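# Put the earliest-lettered box into the tote by the door

## Task

Of the boxes in this office, find the one whose top bears the letter earliest in the alphabet. Place that box, and no other object, inside the tote next to the door, resting fully within it with no part projecting past the tote's rim. The robot must stay upright and must not end the job leaning, or the task counts as failed.

## Robot and tools

Robot: a Hello Robot Stretch 3. It has a two-wheel drive base (0.33 m long, 0.34 m wide, rounded rear) and a mast carrying a lift. A single telescoping arm reaches out to the robot's RIGHT side, so the gripper is brought forward or back by driving the base. The base pivots about the point midway between its drive wheels, 0.05 m behind the front edge. With the arm in and the wrist folded, a turn sweeps a circle of radius 0.28 m. An unfolded, level wrist reaches beyond that circle. The base cannot move sideways.

Frames: the base frame has its origin on the floor between the drive wheels, with x ahead, y to the left and z up, in metres. hand_pose is reported in this frame, at the point where closed fingertips meet. With all wrist joints at zero, that hand frame's x points up, y back along the arm toward the mast, and z toward the robot's rear. The odometry frame is the base frame as it was when the scene began. base_odometry counts only wheel rotation, so wheel slip shows up as travel; heading is in rad, left positive, from -3.142 to 3.142. turned_by_wheels and turned_by_imu give the turn since the previous result; when they disagree by more than 0.15 rad, believe turned_by_imu. base_tilt reports forward and right lean in degrees, with a fixed bias of up to about 4 degrees.

Tool move: one action per call. The action is either "base", "joints" or both, optionally with "speeds", "pace" or "contact_limits"; or "servos": "reboot" by itself, which re-enables any servo that shut off. "base" is an object with exactly one key, and it is a relative offset from where the base last measured itself: translate_m, in metres, -3 to 3, forward positive; or rotate_rad, in radians, -6.4 to 6.4, left positive. "joints" is one object for the single arm, mapping joint names to absolute targets (not offsets): lift_m 0 to 1.1 m; arm_m 0 to 0.52 m extension; wrist_yaw_rad -1.345 to 4.42 (0 points along the arm, positive swings toward the front); wrist_pitch_rad -1.57 to 0.451 (0 level, negative tips fingertips down); wrist_roll_rad -2.911 to 2.918 (0 has the fingers side by side); gripper_m -0.089 to 0.179 (larger is wider; fingertip gap is 0.007 m under the value near closed, 0.025 m under it fully open); head_pan_rad -3.953 to 1.73 (0 forward, positive left, -1.57 faces along the arm); head_tilt_rad -1.53 to 0.419 (negative looks down). Tolerances for "done": ±0.004 for lift_m, arm_m and gripper_m, ±0.02 for yaw and roll, ±0.05 for pitch, ±0.1 for the head. "pace" is "default" or "max". "speeds" caps named motions, no higher than their max. Default/max top speeds: translate_m 0.12/0.30 m/s, rotate_rad 0.76/1.90 rad/s, lift_m 0.11/0.15 m/s, arm_m 0.14/0.40 m/s. The base is slowed to 0.10 m/s and 0.63 rad/s unless lift_m is under 0.30, arm_m under 0.03 and wrist_yaw_rad over 2.54. "cameras" picks head_camera, nav_camera, wrist_camera or all ([] for none). "blocking" false returns in about 0.5 s while motion continues; a later move overrides only the targets it names. Unknown keys make the call invalid; out-of-range values get it refused, and a refusal or an unplanned stop cancels the rest of that reply's move, wait and finished_scene calls.

contact_limits sit beside their own command: arm_m takes a motor_effort percentage (1 to 100) at which it halts; lift_m takes {"down": n, "up": n}, 1 to 100, measured as extra force beyond free motion (below about 12 may stop with nothing touched); translate_m and rotate_rad stop the base when either wheel's effort reaches the value. The base has no contact stop unless given one.

wait takes seconds (0 to 10) and returns state and images. stop brakes all running motions; braked ones report "stopped" and may keep pressing. zoom_image takes camera and region [x0, y0, x1, y1] in pixels, at most 504 by 504. finished_scene takes scene (the current number) and is final. The simulation keeps running while the operator deliberates.

Results: the "pictures" line lists camera order. head_camera images arrive rotated (turn a quarter clockwise to right them); nav_camera's need a quarter turn counterclockwise. "move" reads "done" or the worst status. base_status and joint_status: "done", "moving", "off_target" (rested short, may still push), "stopped", "contact_stop" (joint goes slack), "time_out" or "torque_fault" (target dropped; a faulted wrist or head is limp until a reboot). on_its_own describes uncommanded behaviour; its "held at" is a target, not a reading. motor_effort is percent of maximum, bracket = peak of last action; wrist_pitch_rad tops out near 45, wrist_roll_rad near 72. lidar_m: 12 distances in 30-degree sectors, first straight ahead then counter-clockwise (4th left, 7th behind, 10th right), seen only at 0.17 m height; "-" means nothing or something closer than 0.15 m. wrist_depth_mm and head_depth_mm: 7x7 grids of depth in mm (45 to 1000 and 280 to 4000).

Gripping: command gripper_m below the object's width to hold it, and at least 0.05 above its width (or fully open) to let go. Readings do not confirm a grasp.

Avoid: before folding the wrist (wrist_yaw_rad to 3.0) or unfolding it, put lift_m between 0.32 and 0.95, wrist_pitch_rad at -0.4 and roll near 0; once folded, lift may go to 0.25. With yaw under -0.4, keep pitch at -0.5 or lower. Pushing into something rigid with the gripper over about 0.45 m high, or driving while gripping or hooking something fixed, can tip the robot; if base_tilt shows a lean, back the gripper off. Do not drop or fling objects, slam, hit hard or shove hard. Loose objects may occasionally get nudged by outside disturbances.

Each tool is called after "Emit:" in YAML: its name, and indented under it one key for each argument.

## Session

Emit:
move:

Scene clock: 0.00 s.
base_odometry: x=+0.000 y=+0.000 heading=+0.000
turned_by_wheels: +0.000
turned_by_imu: +0.000
base_tilt: forward=+1.0 right=-0.1
lidar_m: 0.80 1.67 1.61 1.34 1.00 0.97 1.01 1.40 1.53 1.06 0.79 0.77
head_depth_mm: 723 721 721 719 718 715 717 / 769 768 768 764 764 763 762 / 821 821 819 818 816 815 815 / 884 878 876 874 879 872 871 / 948 944 944 942 942 938 935 / 2044 2152 2141 2178 2210 2205 2170 / 1930 1918 1938 1945 1954 1974 1973
base_status: not commanded
joint_positions: lift_m=+0.444 arm_m=+0.002 wrist_yaw_rad=+3.097 wrist_pitch_rad=-0.467 wrist_roll_rad=+0.000 gripper_m=+0.037 head_pan_rad=+0.000 head_tilt_rad=-0.002
joint_status: not commanded
measured_speeds: all 0
motor_effort: left_wheel=-0.3 right_wheel=+1.7 lift_m=+27.5 arm_m=-9.1 wrist_yaw_rad=+0.9 wrist_pitch_rad=+2.5 wrist_roll_rad=+0.7 gripper_m=-0.2 head_pan_rad=+0.6 head_tilt_rad=+6.0
hand_pose: x=-0.0114 y=+0.0710 z=+0.4454 quat_wxyz=(+0.179, +0.691, +0.148, +0.684) (m; base frame)
wrist_depth_mm: - - 146 - - - - / - - 158 - - - - / - - 172 - - - - / - 920 190 - - - - / 809 785 204 798 813 819 789 / 676 667 128 638 654 695 687 / 581 593 283 580 571 592 588
pictures: head_camera (sideways), nav_camera (sideways), wrist_camera
Images, in order (width x height): head_camera 896x504, nav_camera 672x504, wrist_camera 644x364.

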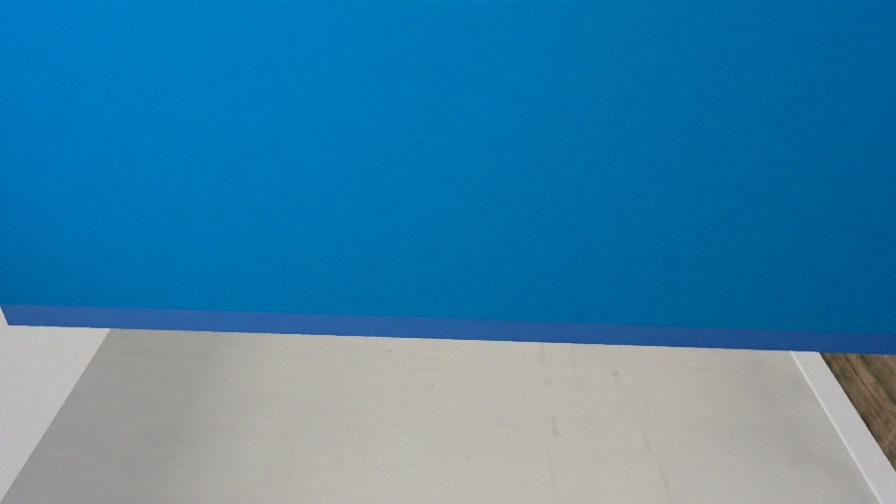

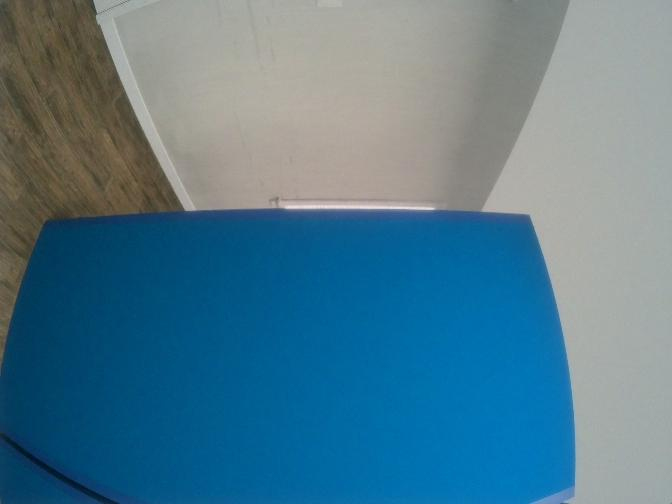

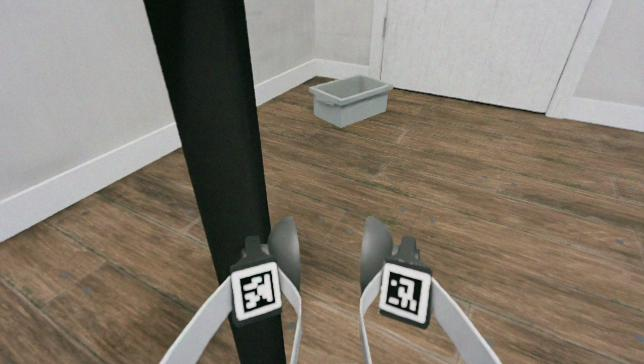

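Emit:
move:
  joints: {"head_pan_rad": -1.57, "head_tilt_rad": -0.4}
  cameras: ["head_camera", "nav_camera"]

Emit:
move:
  joints: {"head_pan_rad": -2.6, "head_tilt_rad": -0.4}
  cameras: ["head_camera", "nav_camera"]

Emit:
move:
  joints: {"head_pan_rad": -3.6, "head_tilt_rad": -0.4}
  cameras: ["head_camera", "nav_camera"]

Emit:
move:
  joints: {"head_pan_rad": 1.4, "head_tilt_rad": -0.4}
  cameras: ["head_camera", "nav_camera"]

Emit:
move:
  joints: {"head_pan_rad": 0.3, "head_tilt_rad": -0.4}
  cameras: ["head_camera", "nav_camera"]

Scene clock: 8.23 s.
move: done
base_odometry: x=+0.000 y=+0.000 heading=+0.000
turned_by_wheels: +0.000
turned_by_imu: +0.001
base_tilt: forward=+1.0 right=-0.1
lidar_m: 0.80 1.67 1.61 1.34 1.00 0.97 1.01 1.40 1.53 1.06 0.79 0.76
head_depth_mm: 1870 1972 1801 2223 2263 1786 1469 / 1641 1815 1785 2203 2123 1782 1452 / 1376 1501 1616 1822 2038 1774 1449 / 1181 1263 1379 1497 1626 1701 1442 / 1040 1107 1183 1267 1368 1485 1449 / 928 979 1040 1105 1175 1267 1343 / 840 881 924 981 1040 1100 1184
base_status: not commanded
joint_positions: lift_m=+0.444 arm_m=+0.002 wrist_yaw_rad=+3.097 wrist_pitch_rad=-0.467 wrist_roll_rad=+0.000 gripper_m=+0.037 head_pan_rad=-1.602 head_tilt_rad=-0.399
joint_status: all done
measured_speeds: all 0
motor_effort: left_wheel=-0.5(0.6) right_wheel=+2.3(2.6) lift_m=+30.1(30.6) arm_m=-20.3(20.5) wrist_yaw_rad=+0.5(1.2) wrist_pitch_rad=+2.5(2.7) wrist_roll_rad=+0.8(0.9) gripper_m=-0.3(1.2) head_pan_rad=+0.0(5.6) head_tilt_rad=-2.1(5.8)
hand_pose: x=-0.0114 y=+0.0710 z=+0.4454 quat_wxyz=(+0.179, +0.691, +0.148, +0.684) (m; base frame)
wrist_depth_mm: - - 146 - - - - / - - 158 - - - - / - - 172 - - - - / - 933 190 - - - - / 808 810 204 813 809 797 811 / 673 690 127 648 665 669 683 / 594 602 283 597 568 582 589
pictures: head_camera (sideways), nav_camera (sideways)
Images, in order (width x height): head_camera 896x504, nav_camera 672x504.

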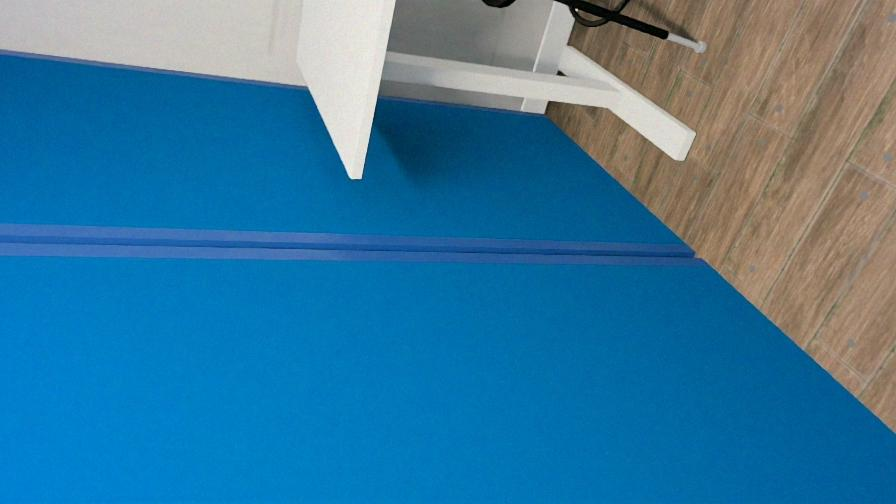

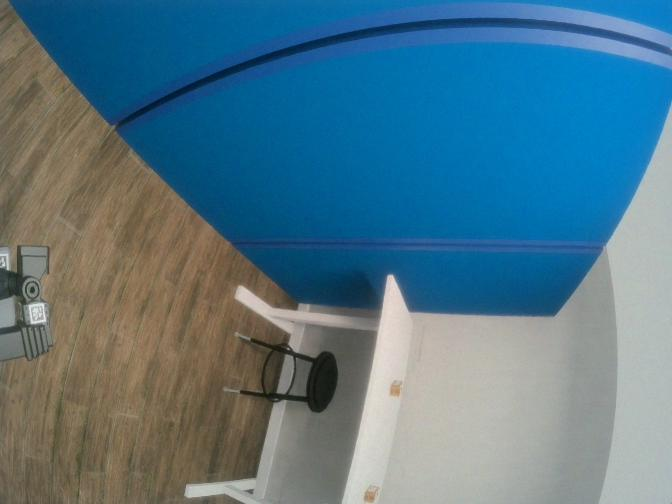

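Scene clock: 9.30 s.
move: done
base_odometry: x=+0.000 y=+0.000 heading=+0.000
turned_by_wheels: +0.000
turned_by_imu: +0.000
base_tilt: forward=+1.0 right=+0.0
lidar_m: 0.80 1.67 1.60 1.35 1.00 0.97 1.01 1.40 1.53 1.06 0.79 0.77
head_depth_mm: 1220 1266 1325 1381 1429 1507 1449 / 1399 1437 1512 1592 1671 1662 1450 / 1607 1698 1735 1874 2017 1769 1440 / 1906 2033 2010 2312 2230 1783 1451 / 1953 2098 1936 2372 2122 1779 1452 / 1876 2015 1676 2291 2281 1741 1436 / 1817 1922 1705 2193 2265 1746 1426
base_status: not commanded
joint_positions: lift_m=+0.444 arm_m=+0.002 wrist_yaw_rad=+3.097 wrist_pitch_rad=-0.467 wrist_roll_rad=+0.000 gripper_m=+0.037 head_pan_rad=-2.636 head_tilt_rad=-0.400
joint_status: all done
measured_speeds: all 0
motor_effort: left_wheel=-0.5(0.6) right_wheel=+2.3(2.7) lift_m=+30.5(30.8) arm_m=-20.3(20.8) wrist_yaw_rad=+1.0(1.4) wrist_pitch_rad=+2.1(2.8) wrist_roll_rad=+0.9(1.1) gripper_m=+0.7(1.0) head_pan_rad=+0.7(5.8) head_tilt_rad=-3.0(3.8)
hand_pose: x=-0.0114 y=+0.0710 z=+0.4454 quat_wxyz=(+0.179, +0.691, +0.148, +0.684) (m; base frame)
wrist_depth_mm: - - 147 - - - - / - - 158 - - - - / - - 172 - - - - / - 942 189 - - - - / 797 803 204 795 812 822 800 / 669 676 127 641 660 678 684 / 588 599 284 587 577 578 589
pictures: head_camera (sideways), nav_camera (sideways)
Images, in order (width x height): head_camera 896x504, nav_camera 672x504.

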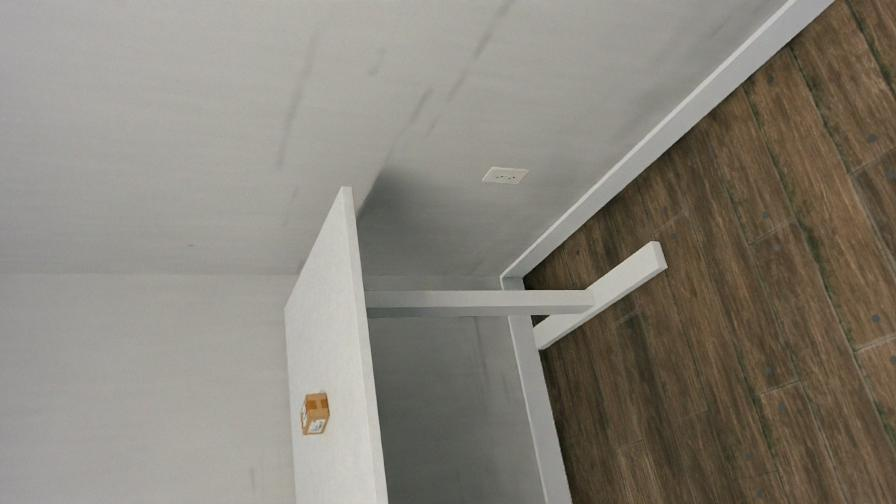

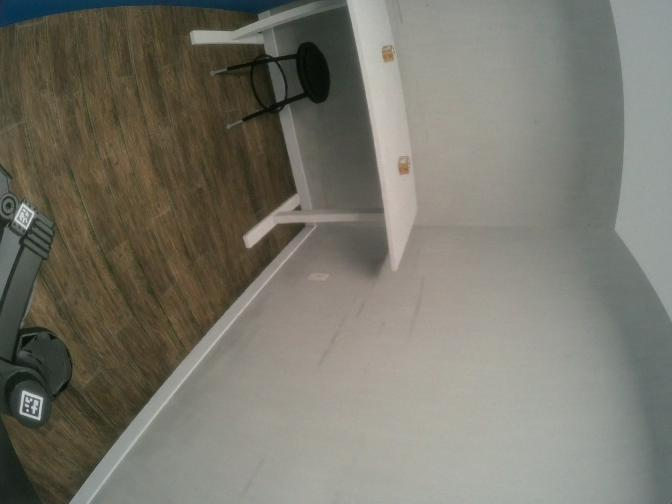

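Scene clock: 10.37 s.
move: done
base_odometry: x=+0.000 y=+0.000 heading=+0.000
turned_by_wheels: +0.000
turned_by_imu: +0.000
base_tilt: forward=+1.0 right=-0.3
lidar_m: 0.80 1.67 1.60 1.34 1.00 0.96 1.01 1.40 1.53 1.06 0.79 0.77
head_depth_mm: 797 849 909 980 1057 1156 1259 / 808 856 923 987 1077 1182 1294 / 811 865 931 1005 1091 1184 1318 / 819 879 944 1021 1101 1205 1333 / 828 887 952 1032 1116 1226 1335 / 842 894 967 1046 1141 1249 1354 / 847 907 976 1059 1154 1268 1358
base_status: not commanded
joint_positions: lift_m=+0.444 arm_m=+0.002 wrist_yaw_rad=+3.097 wrist_pitch_rad=-0.467 wrist_roll_rad=+0.000 gripper_m=+0.037 head_pan_rad=-3.637 head_tilt_rad=-0.400
joint_status: all done
measured_speeds: all 0
motor_effort: left_wheel=-0.5(0.6) right_wheel=+2.5(2.8) lift_m=+30.5(30.9) arm_m=-20.4(20.8) wrist_yaw_rad=+0.4(1.2) wrist_pitch_rad=+2.4(2.7) wrist_roll_rad=+0.8(1.0) gripper_m=-0.6(1.0) head_pan_rad=+1.2(5.1) head_tilt_rad=-2.2(3.9)
hand_pose: x=-0.0114 y=+0.0710 z=+0.4454 quat_wxyz=(+0.179, +0.691, +0.148, +0.684) (m; base frame)
wrist_depth_mm: - - 146 - - - - / - - 159 - - - - / - - 171 - - - - / - 931 190 - - - - / 809 802 205 807 791 812 802 / 674 684 128 633 656 674 673 / 582 599 283 586 575 581 584
pictures: head_camera (sideways), nav_camera (sideways)
Images, in order (width x height): head_camera 896x504, nav_camera 672x504.

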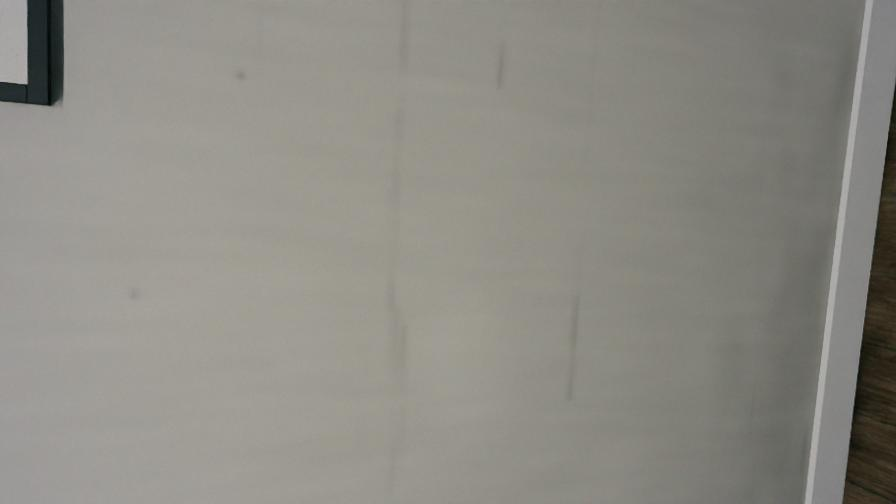

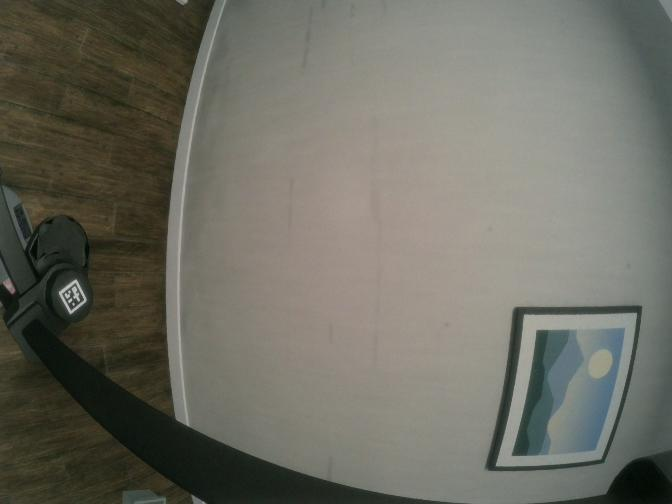

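Scene clock: 14.23 s.
move: done
base_odometry: x=+0.000 y=+0.000 heading=+0.000
turned_by_wheels: +0.000
turned_by_imu: +0.001
base_tilt: forward=+1.0 right=-0.1
lidar_m: 0.80 1.68 1.61 1.34 0.99 0.97 1.01 1.40 1.53 1.06 0.79 0.77
head_depth_mm: 1347 1428 1505 1613 1722 1770 1450 / 1410 1492 1587 1682 1831 1780 1449 / 1474 1557 1675 1782 1926 1720 1455 / 1534 1647 1794 1909 2075 1722 1437 / 1580 1684 1788 1937 2049 1712 1436 / 1388 1467 1552 1632 1754 1716 1446 / 1222 1285 1340 1414 1483 1601 1439
base_status: not commanded
joint_positions: lift_m=+0.444 arm_m=+0.002 wrist_yaw_rad=+3.097 wrist_pitch_rad=-0.467 wrist_roll_rad=+0.000 gripper_m=+0.037 head_pan_rad=+1.416 head_tilt_rad=-0.400
joint_status: all done
measured_speeds: translate_m=+0.000 rotate_rad=+0.000 lift_m=+0.000 arm_m=+0.000 wrist_yaw_rad=+0.000 wrist_pitch_rad=+0.000 wrist_roll_rad=+0.000 head_pan_rad=-0.024 head_tilt_rad=+0.000
motor_effort: left_wheel=-0.3(0.7) right_wheel=+2.7(2.7) lift_m=+30.4(31.0) arm_m=-20.1(20.7) wrist_yaw_rad=+0.8(1.5) wrist_pitch_rad=+2.4(2.9) wrist_roll_rad=+0.9(1.1) gripper_m=-0.5(1.4) head_pan_rad=-2.9(5.5) head_tilt_rad=-1.2(4.8)
hand_pose: x=-0.0114 y=+0.0710 z=+0.4454 quat_wxyz=(+0.179, +0.691, +0.148, +0.684) (m; base frame)
wrist_depth_mm: - - 146 - - - - / - - 158 - - - - / - - 172 - - - - / - 912 190 - - - - / 795 805 205 798 791 804 795 / 676 675 128 638 657 677 677 / 580 598 282 585 571 591 588
pictures: head_camera (sideways), nav_camera (sideways)
Images, in order (width x height): head_camera 896x504, nav_camera 672x504.

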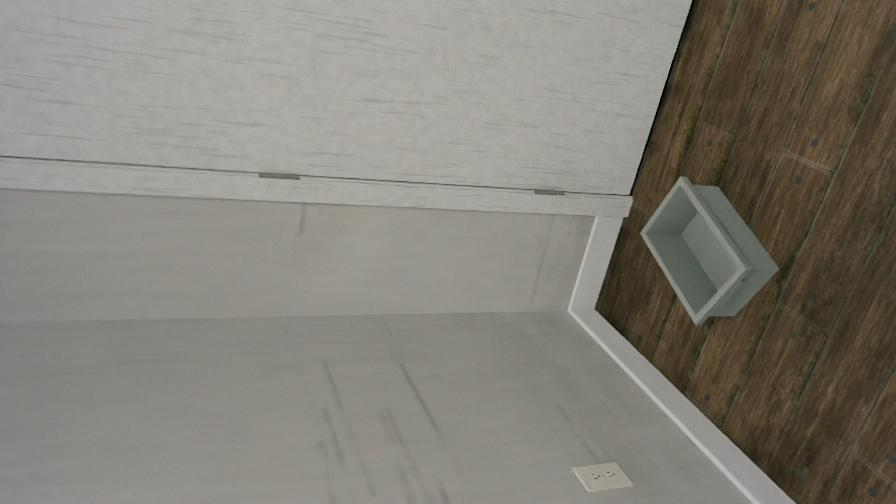

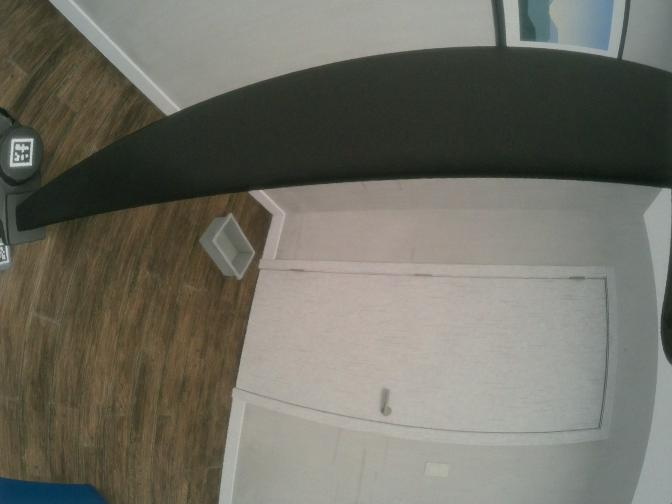

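Scene clock: 15.33 s.
move: done
base_odometry: x=+0.000 y=+0.000 heading=+0.000
turned_by_wheels: +0.000
turned_by_imu: +0.000
base_tilt: forward=+0.9 right=-0.1
lidar_m: 0.80 1.67 1.60 1.34 1.00 0.96 1.01 1.40 1.54 1.06 0.79 0.76
head_depth_mm: 762 795 833 878 934 986 1049 / 1970 874 919 978 1037 1106 1187 / 1954 2078 2253 2474 2275 1711 1373 / 1813 1913 2064 2239 2278 1757 1438 / 1674 1770 1908 2053 2143 1761 1423 / 1559 1671 1786 1900 2007 1751 1429 / 1484 1552 1661 1763 1885 1745 1430
base_status: not commanded
joint_positions: lift_m=+0.444 arm_m=+0.002 wrist_yaw_rad=+3.097 wrist_pitch_rad=-0.467 wrist_roll_rad=+0.000 gripper_m=+0.037 head_pan_rad=+0.281 head_tilt_rad=-0.400
joint_status: all done
measured_speeds: all 0
motor_effort: left_wheel=-0.3(0.6) right_wheel=+2.4(2.9) lift_m=+30.4(31.0) arm_m=-19.9(20.4) wrist_yaw_rad=+1.0(1.5) wrist_pitch_rad=+2.6(2.7) wrist_roll_rad=+0.8(1.0) gripper_m=+0.9(0.9) head_pan_rad=-0.4(4.9) head_tilt_rad=-1.9(3.8)
hand_pose: x=-0.0114 y=+0.0710 z=+0.4454 quat_wxyz=(+0.179, +0.691, +0.148, +0.684) (m; base frame)
wrist_depth_mm: - - 146 - - - - / - - 158 - - - - / - - 172 - - - - / - 929 190 - - - - / 801 797 205 797 782 809 816 / 686 674 128 645 660 680 674 / 587 604 284 589 578 583 591
pictures: head_camera (sideways), nav_camera (sideways)
Images, in order (width x height): head_camera 896x504, nav_camera 672x504.

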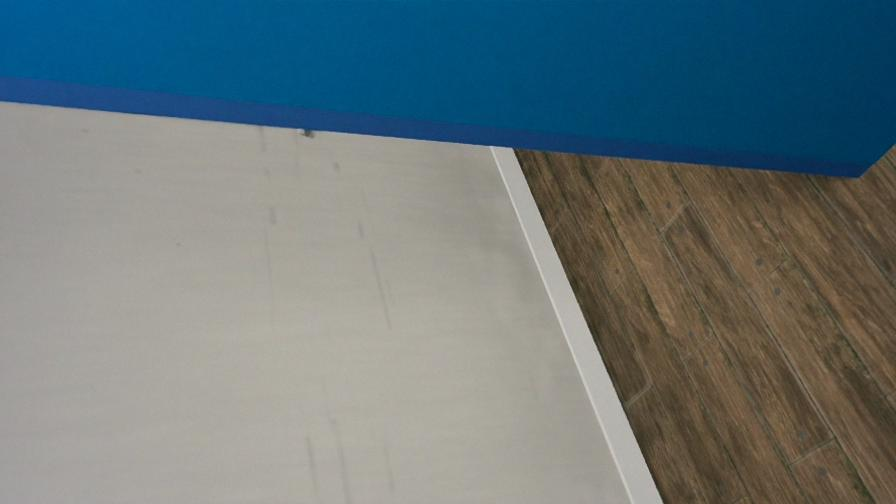

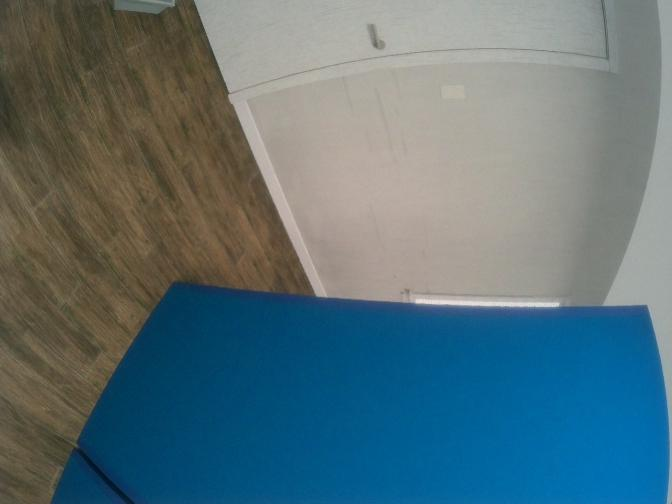

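Emit:
move:
  joints: {"head_pan_rad": -2.3, "head_tilt_rad": -0.25}
  cameras: ["head_camera", "nav_camera"]

Scene clock: 35.87 s.
move: done
base_odometry: x=+0.000 y=+0.000 heading=+0.000
turned_by_wheels: +0.000
turned_by_imu: +0.001
base_tilt: forward=+1.1 right=+0.0
lidar_m: 0.80 1.67 1.60 1.34 0.99 0.97 1.01 1.40 1.53 1.06 0.79 0.77
head_depth_mm: 1964 2000 2016 1946 2029 1986 1672 / 1988 2094 2168 1884 2371 2056 1679 / 1949 2047 2124 1966 2391 2160 1663 / 1926 1999 2109 1952 2328 2143 1656 / 1871 1961 2042 1723 2295 2110 1645 / 1855 1943 2022 1699 2211 2027 1639 / 1824 1899 2018 1661 1770 2004 1628
base_status: not commanded
joint_positions: lift_m=+0.444 arm_m=+0.002 wrist_yaw_rad=+3.097 wrist_pitch_rad=-0.467 wrist_roll_rad=+0.000 gripper_m=+0.037 head_pan_rad=-2.347 head_tilt_rad=-0.252
joint_status: all done
measured_speeds: all 0
motor_effort: left_wheel=-0.5(0.7) right_wheel=+2.4(2.7) lift_m=+30.7(30.7) arm_m=-19.6(20.2) wrist_yaw_rad=+0.8(1.4) wrist_pitch_rad=+2.6(2.8) wrist_roll_rad=+0.8(1.1) gripper_m=-1.1(1.3) head_pan_rad=+2.8(4.9) head_tilt_rad=+4.2(7.0)
hand_pose: x=-0.0114 y=+0.0710 z=+0.4454 quat_wxyz=(+0.179, +0.691, +0.148, +0.684) (m; base frame)
wrist_depth_mm: - - 146 - - - - / - - 158 - - - - / - - 171 - - - - / - 940 190 - - - - / 799 814 205 810 797 800 813 / 688 670 127 637 653 681 690 / 585 594 283 585 571 585 585
pictures: head_camera (sideways), nav_camera (sideways)
Images, in order (width x height): head_camera 896x504, nav_camera 672x504.

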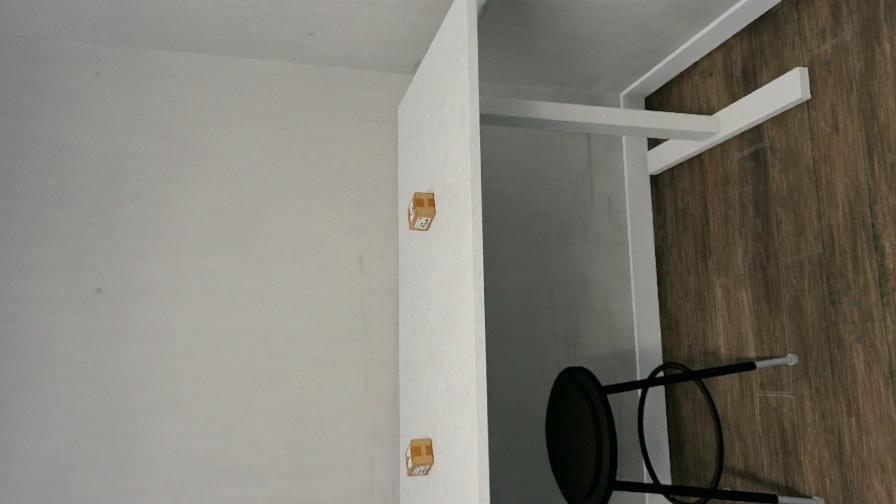

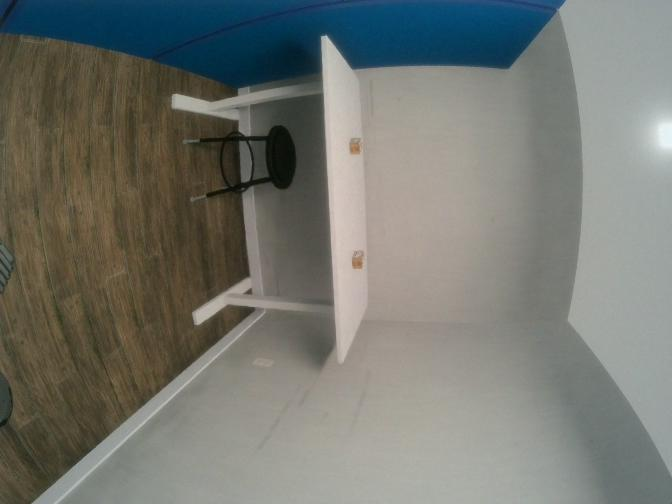

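Emit:
zoom_image:
  camera: "head_camera"
  region: [390, 170, 470, 250]

Emit:
zoom_image:
  camera: "head_camera"
  region: [390, 420, 470, 500]

Scaled by 6.300 from the camera's 896x504 image, which has a finer 1280x720 frame.

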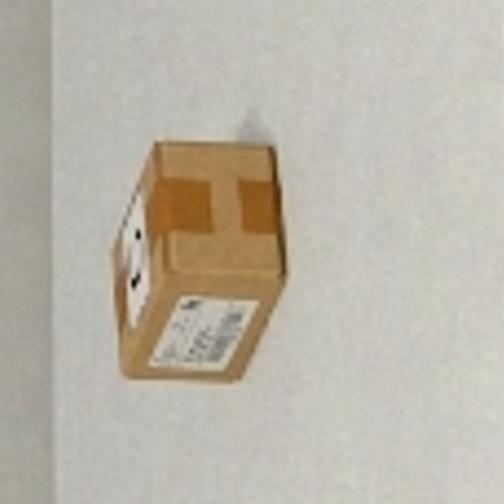

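Scaled by 6.300 from the camera's 896x504 image, which has a finer 1280x720 frame.

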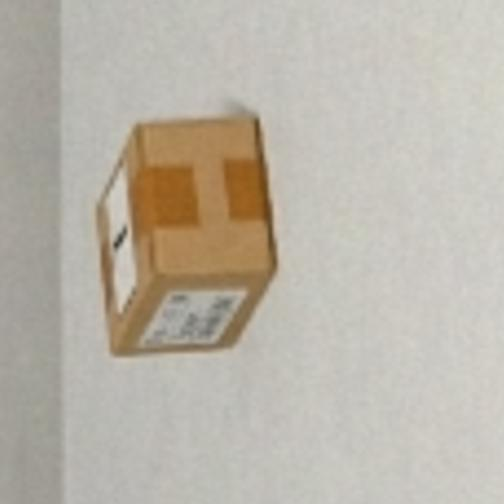

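Emit:
move:
  joints: {"lift_m": 0.7, "wrist_pitch_rad": -0.4, "head_pan_rad": -1.57, "head_tilt_rad": -0.9}
  cameras: []

Emit:
move:
  joints: {"wrist_yaw_rad": 0.0}
  cameras: []

Emit:
move:
  joints: {"wrist_pitch_rad": 0.0, "arm_m": 0.2, "gripper_m": 0.1}

Scene clock: 75.77 s.
move: done
base_odometry: x=+0.000 y=+0.000 heading=+0.000
turned_by_wheels: +0.000
turned_by_imu: +0.001
base_tilt: forward=+1.0 right=-0.1
lidar_m: 0.80 1.68 1.60 1.34 1.00 0.97 1.01 1.40 1.53 1.06 0.79 0.77
head_depth_mm: 1901 2071 1889 1616 1415 353 314 / 1687 2077 1867 1615 1409 342 953 / 1402 1678 1844 1606 1418 374 397 / 1217 1402 1677 1624 1414 402 409 / 1065 1210 1401 1569 1408 1238 1115 / 953 1060 1213 1399 1410 1254 1125 / 860 953 1065 1211 1370 1260 1140
base_status: not commanded
joint_positions: lift_m=+0.700 arm_m=+0.002 wrist_yaw_rad=+3.097 wrist_pitch_rad=-0.420 wrist_roll_rad=+0.000 gripper_m=+0.037 head_pan_rad=-1.566 head_tilt_rad=-0.901
joint_status: all done
measured_speeds: all 0
motor_effort: left_wheel=-0.5(0.7) right_wheel=+1.8(2.7) lift_m=+30.4(32.7) arm_m=-19.4(19.8) wrist_yaw_rad=+0.7(1.4) wrist_pitch_rad=+3.5(6.2) wrist_roll_rad=+1.0(1.0) gripper_m=+1.0(1.4) head_pan_rad=-2.7(4.3) head_tilt_rad=-4.1(6.2)
hand_pose: x=-0.0112 y=+0.0773 z=+0.7123 quat_wxyz=(+0.163, +0.694, +0.132, +0.688) (m; base frame)
wrist_depth_mm: - - 144 - - - - / - - 156 - - - - / - - 167 - - - - / - - 183 - - - - / - - 200 - - - - / 923 - 127 969 - - - / 865 912 254 870 837 861 874
pictures: none
No camera images: "cameras" was empty.

Scene clock: 78.33 s.
move: done
base_odometry: x=+0.000 y=+0.000 heading=+0.000
turned_by_wheels: +0.000
turned_by_imu: +0.000
base_tilt: forward=+0.9 right=-0.1
lidar_m: 0.80 1.68 1.61 1.34 0.99 0.97 1.01 1.40 1.53 1.06 0.79 0.76
head_depth_mm: 1910 2092 1878 1613 1403 353 315 / 1695 2059 1878 1610 1415 342 360 / 1416 1681 1837 1605 630 373 393 / 1225 1405 1692 1626 1394 1208 1122 / 1070 1214 1410 1567 1404 1259 1129 / 956 1067 1215 1402 1407 1262 1139 / 861 952 1073 1213 1362 1262 1139
base_status: not commanded
joint_positions: lift_m=+0.700 arm_m=+0.002 wrist_yaw_rad=+0.003 wrist_pitch_rad=-0.420 wrist_roll_rad=+0.000 gripper_m=+0.037 head_pan_rad=-1.570 head_tilt_rad=-0.901
joint_status: all done
measured_speeds: all 0
motor_effort: left_wheel=-0.4(0.6) right_wheel=+1.9(2.9) lift_m=+30.1(30.9) arm_m=-19.2(19.7) wrist_yaw_rad=-2.4(5.3) wrist_pitch_rad=+3.4(3.8) wrist_roll_rad=+0.8(1.1) gripper_m=-0.1(1.3) head_pan_rad=-3.3(4.8) head_tilt_rad=-2.1(4.5)
hand_pose: x=-0.0207 y=-0.3709 z=+0.7123 quat_wxyz=(+0.692, +0.149, -0.691, -0.146) (m; base frame)
wrist_depth_mm: - - - - - - - / - - - - - - - / - - - - - - - / - - - - - - - / - - - - - - - / - - 127 953 - - - / 725 - 829 885 853 867 879
pictures: none
No camera images: "cameras" was empty.

Scene clock: 81.03 s.
move: done
base_odometry: x=+0.000 y=+0.000 heading=+0.000
turned_by_wheels: +0.000
turned_by_imu: +0.000
base_tilt: forward=+1.0 right=-0.1
lidar_m: 0.80 1.67 1.60 1.34 1.00 0.97 1.01 1.40 1.53 1.06 0.79 0.76
head_depth_mm: 1911 2081 1879 1524 391 350 313 / 1686 2075 1846 468 492 1227 1130 / 1413 1692 1839 481 1363 1260 1133 / 1215 1421 1615 1577 1419 1252 1136 / 1075 1217 1413 1577 1412 1265 1137 / 954 1071 1218 1407 1417 1254 1135 / 858 952 1063 1211 1370 1259 1135
base_status: not commanded
joint_positions: lift_m=+0.700 arm_m=+0.200 wrist_yaw_rad=+0.003 wrist_pitch_rad=-0.023 wrist_roll_rad=+0.000 gripper_m=+0.100 head_pan_rad=-1.570 head_tilt_rad=-0.901
joint_status: all done
measured_speeds: all 0
motor_effort: left_wheel=-0.4(0.7) right_wheel=+2.1(2.7) lift_m=+29.9(30.5) arm_m=+21.1(23.7) wrist_yaw_rad=-2.3(2.6) wrist_pitch_rad=+3.9(6.7) wrist_roll_rad=+0.6(1.1) gripper_m=+0.7(85.1) head_pan_rad=-2.7(4.2) head_tilt_rad=+0.0(2.9)
hand_pose: x=-0.0206 y=-0.6006 z=+0.8088 quat_wxyz=(+0.707, +0.009, -0.707, -0.007) (m; base frame)
wrist_depth_mm: - - - - - - - / - - - - - - - / - - - - - - - / - - - - - - - / - - - - - - - / - 120 129 - 144 - - / - 94 - - - - -
pictures: head_camera (sideways), nav_camera (sideways), wrist_camera
Images, in order (width x height): head_camera 896x504, nav_camera 672x504, wrist_camera 644x364.

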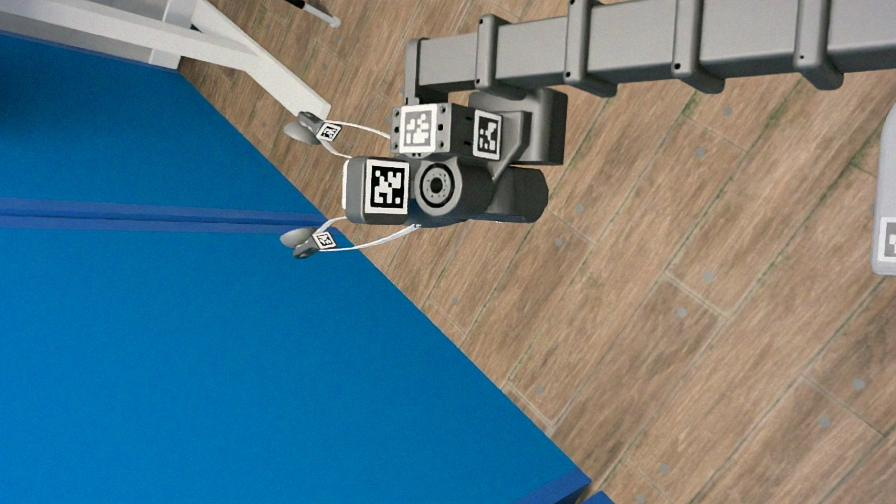

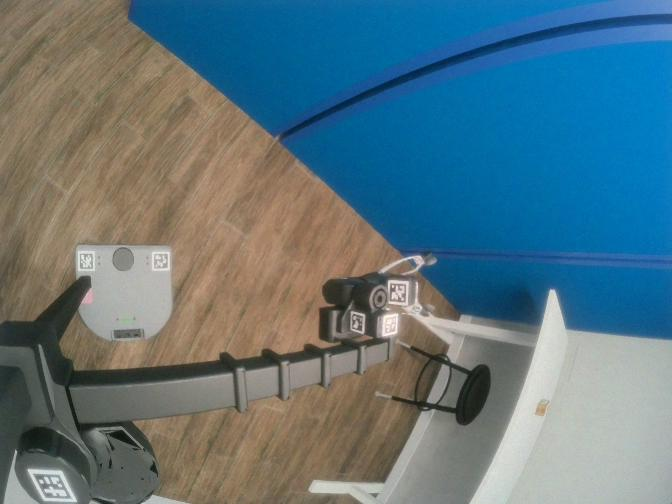

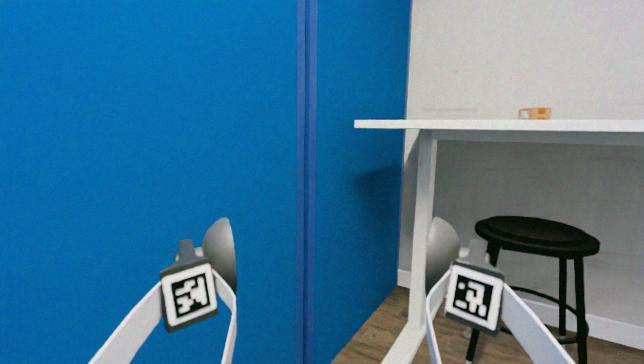

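Emit:
move:
  joints: {"gripper_m": 0.0, "head_pan_rad": -1.57, "head_tilt_rad": -0.6}
  cameras: ["head_camera"]

Emit:
move:
  joints: {"head_pan_rad": -1.2, "head_tilt_rad": -0.6}
  cameras: ["head_camera"]

Emit:
move:
  joints: {"head_pan_rad": -1.9, "head_tilt_rad": -0.6}
  cameras: ["head_camera"]

Emit:
move:
  joints: {"head_pan_rad": -1.57, "head_tilt_rad": -0.3}
  cameras: ["head_camera"]

Scene clock: 98.60 s.
move: done
base_odometry: x=+0.000 y=+0.000 heading=+0.000
turned_by_wheels: +0.000
turned_by_imu: +0.001
base_tilt: forward=+1.0 right=-0.1
lidar_m: 0.80 1.68 1.60 1.34 1.00 0.97 1.01 1.40 1.53 1.06 0.79 0.76
head_depth_mm: 1816 1621 2172 2161 1793 457 360 / 1519 1643 2044 2174 1786 450 454 / 1295 1452 1667 1908 682 458 1211 / 1134 1247 1387 1570 1680 1439 1266 / 1000 1088 1198 1324 1503 1480 1251 / 897 967 1055 1158 1275 1414 1260 / 820 872 940 1022 1120 1238 1261
base_status: not commanded
joint_positions: lift_m=+0.700 arm_m=+0.200 wrist_yaw_rad=+0.003 wrist_pitch_rad=-0.023 wrist_roll_rad=+0.000 gripper_m=+0.000 head_pan_rad=-1.570 head_tilt_rad=-0.596
joint_status: all done
measured_speeds: all 0
motor_effort: left_wheel=-0.3(0.6) right_wheel=+2.0(2.9) lift_m=+29.3(29.6) arm_m=+16.4(17.9) wrist_yaw_rad=-1.8(2.5) wrist_pitch_rad=+3.9(4.3) wrist_roll_rad=+0.6(1.1) gripper_m=-1.8(86.2) head_pan_rad=-1.7(4.4) head_tilt_rad=+0.8(2.9)
hand_pose: x=-0.0206 y=-0.6006 z=+0.8088 quat_wxyz=(+0.707, +0.009, -0.707, -0.007) (m; base frame)
wrist_depth_mm: - - - - - - - / - - - - - - - / - - - - - - - / - - - - - - - / - - - 155 - - - / - - - 128 - - - / - - 107 - - - -
pictures: head_camera (sideways)
Images, in order (width x height): head_camera 896x504.

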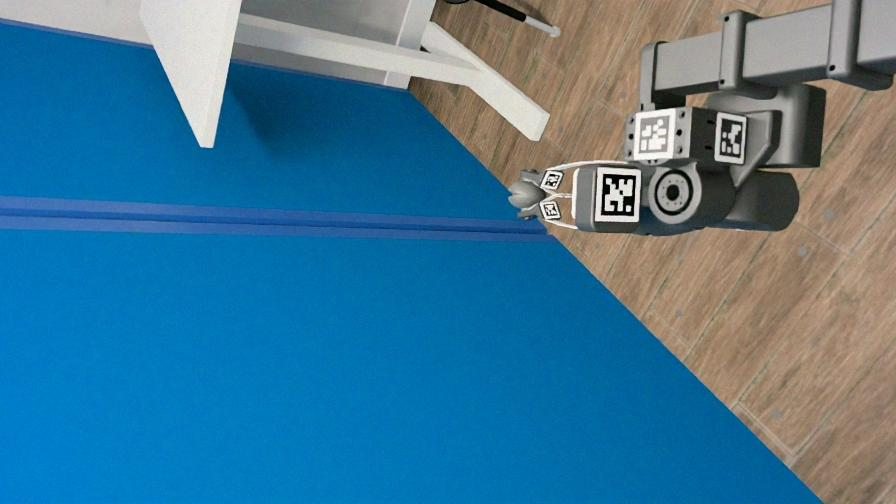

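Scene clock: 99.43 s.
move: done
base_odometry: x=+0.000 y=+0.000 heading=+0.000
turned_by_wheels: +0.000
turned_by_imu: +0.000
base_tilt: forward=+1.0 right=-0.1
lidar_m: 0.80 1.68 1.61 1.34 1.00 0.97 1.01 1.41 1.53 1.06 0.79 0.76
head_depth_mm: 932 1057 1206 1419 1670 537 480 / 871 969 1110 1283 1521 1495 1271 / 811 906 1013 1166 1347 1459 1260 / 768 841 944 1062 1226 1398 1262 / 721 790 877 980 1114 1291 1263 / 685 745 816 924 1039 1170 1248 / 658 715 772 843 952 1072 1210
base_status: not commanded
joint_positions: lift_m=+0.700 arm_m=+0.200 wrist_yaw_rad=+0.003 wrist_pitch_rad=-0.023 wrist_roll_rad=+0.000 gripper_m=+0.000 head_pan_rad=-1.198 head_tilt_rad=-0.596
joint_status: all done
measured_speeds: all 0
motor_effort: left_wheel=-0.5(0.6) right_wheel=+2.4(2.5) lift_m=+29.1(29.5) arm_m=+15.4(16.8) wrist_yaw_rad=-2.2(2.6) wrist_pitch_rad=+4.2(4.4) wrist_roll_rad=+0.8(1.0) gripper_m=-1.7(2.1) head_pan_rad=+1.9(4.7) head_tilt_rad=-0.9(2.1)
hand_pose: x=-0.0206 y=-0.6006 z=+0.8088 quat_wxyz=(+0.707, +0.009, -0.707, -0.007) (m; base frame)
wrist_depth_mm: - - - - - - - / - - - - - - - / - - - - - - - / - - - - - - - / - - - 155 - - - / - - - 129 - - - / - - 107 - - - -
pictures: head_camera (sideways)
Images, in order (width x height): head_camera 896x504.

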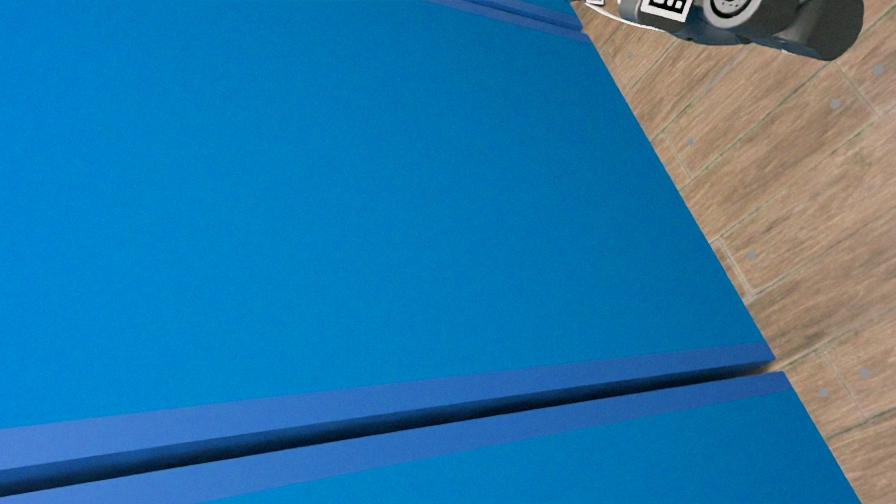

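Scene clock: 100.40 s.
move: done
base_odometry: x=+0.000 y=+0.000 heading=+0.000
turned_by_wheels: +0.000
turned_by_imu: +0.000
base_tilt: forward=+1.0 right=-0.2
lidar_m: 0.80 1.67 1.60 1.34 1.00 0.97 1.01 1.40 1.53 1.06 0.79 0.76
head_depth_mm: 1776 1488 2133 2279 1806 1476 1264 / 1817 1571 2079 2203 1796 1477 1267 / 1843 1601 2187 2131 1783 1454 366 / 1906 1742 2248 2063 1786 461 1193 / 1845 1746 2152 2203 1777 455 1211 / 1492 1534 1686 1788 689 556 1232 / 1240 1306 1371 1452 1561 1473 1252
base_status: not commanded
joint_positions: lift_m=+0.700 arm_m=+0.200 wrist_yaw_rad=+0.003 wrist_pitch_rad=-0.023 wrist_roll_rad=+0.000 gripper_m=+0.000 head_pan_rad=-1.909 head_tilt_rad=-0.596
joint_status: all done
measured_speeds: all 0
motor_effort: left_wheel=-0.5(0.6) right_wheel=+2.6(2.7) lift_m=+28.8(29.1) arm_m=+14.7(15.8) wrist_yaw_rad=-2.2(2.7) wrist_pitch_rad=+4.1(4.4) wrist_roll_rad=+0.8(1.0) gripper_m=-1.2(2.5) head_pan_rad=-3.6(4.0) head_tilt_rad=-2.0(5.2)
hand_pose: x=-0.0206 y=-0.6006 z=+0.8088 quat_wxyz=(+0.707, +0.009, -0.707, -0.007) (m; base frame)
wrist_depth_mm: - - - - - - - / - - - - - - - / - - - - - - - / - - - - - - - / - - - 155 - - - / - - - 128 - - - / - - 107 - - - -
pictures: head_camera (sideways)
Images, in order (width x height): head_camera 896x504.

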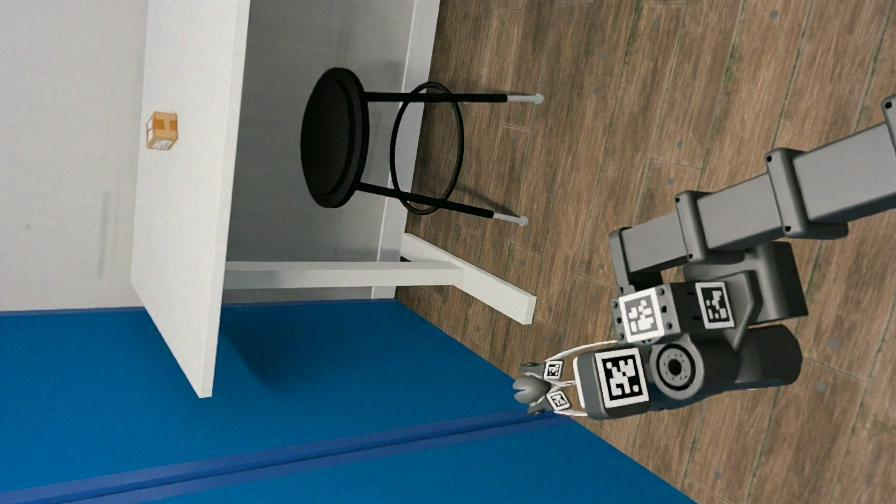

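Scene clock: 101.20 s.
move: done
base_odometry: x=+0.000 y=+0.000 heading=+0.000
turned_by_wheels: +0.000
turned_by_imu: +0.000
base_tilt: forward=+1.0 right=-0.2
lidar_m: 0.80 1.67 1.61 1.34 1.00 0.97 1.01 1.40 1.53 1.06 0.79 0.76
head_depth_mm: 1868 1966 2068 1769 2259 1988 1587 / 1550 1679 1821 1890 2204 1940 1589 / 1326 1405 1511 1620 1774 1844 643 / 1144 1217 1297 1383 1476 1583 1520 / 1019 1065 1119 1191 1254 1339 1442 / 909 950 996 1041 1097 1158 1233 / 820 856 896 935 974 1025 1087
base_status: not commanded
joint_positions: lift_m=+0.700 arm_m=+0.200 wrist_yaw_rad=+0.003 wrist_pitch_rad=-0.023 wrist_roll_rad=+0.000 gripper_m=+0.000 head_pan_rad=-1.573 head_tilt_rad=-0.300
joint_status: all done
measured_speeds: all 0
motor_effort: left_wheel=-0.5(0.6) right_wheel=+2.5(2.7) lift_m=+28.7(29.2) arm_m=+13.9(14.8) wrist_yaw_rad=-2.3(2.6) wrist_pitch_rad=+4.0(4.3) wrist_roll_rad=+0.6(1.0) gripper_m=-1.2(2.7) head_pan_rad=+1.2(4.4) head_tilt_rad=+4.2(5.7)
hand_pose: x=-0.0206 y=-0.6006 z=+0.8088 quat_wxyz=(+0.707, +0.009, -0.707, -0.007) (m; base frame)
wrist_depth_mm: - - - - - - - / - - - - - - - / - - - - - - - / - - - - - - - / - - - 154 - - - / - - - 128 - - - / - - 107 - - - -
pictures: head_camera (sideways)
Images, in order (width x height): head_camera 896x504.

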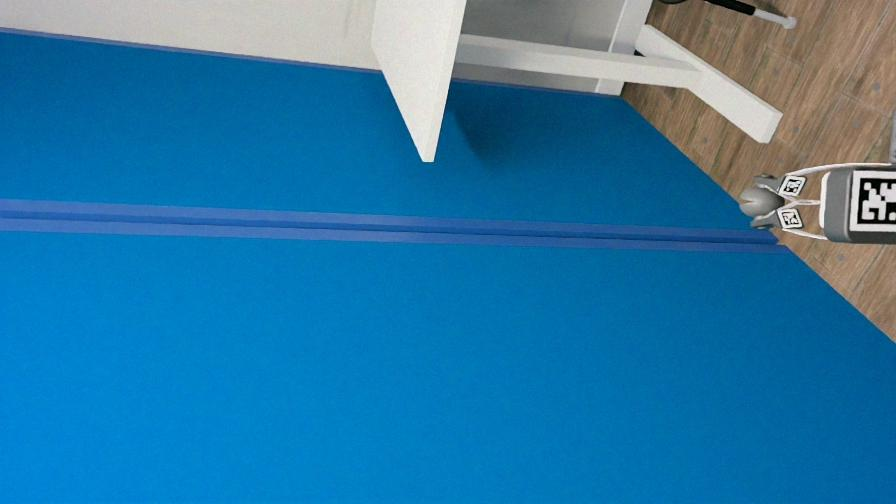

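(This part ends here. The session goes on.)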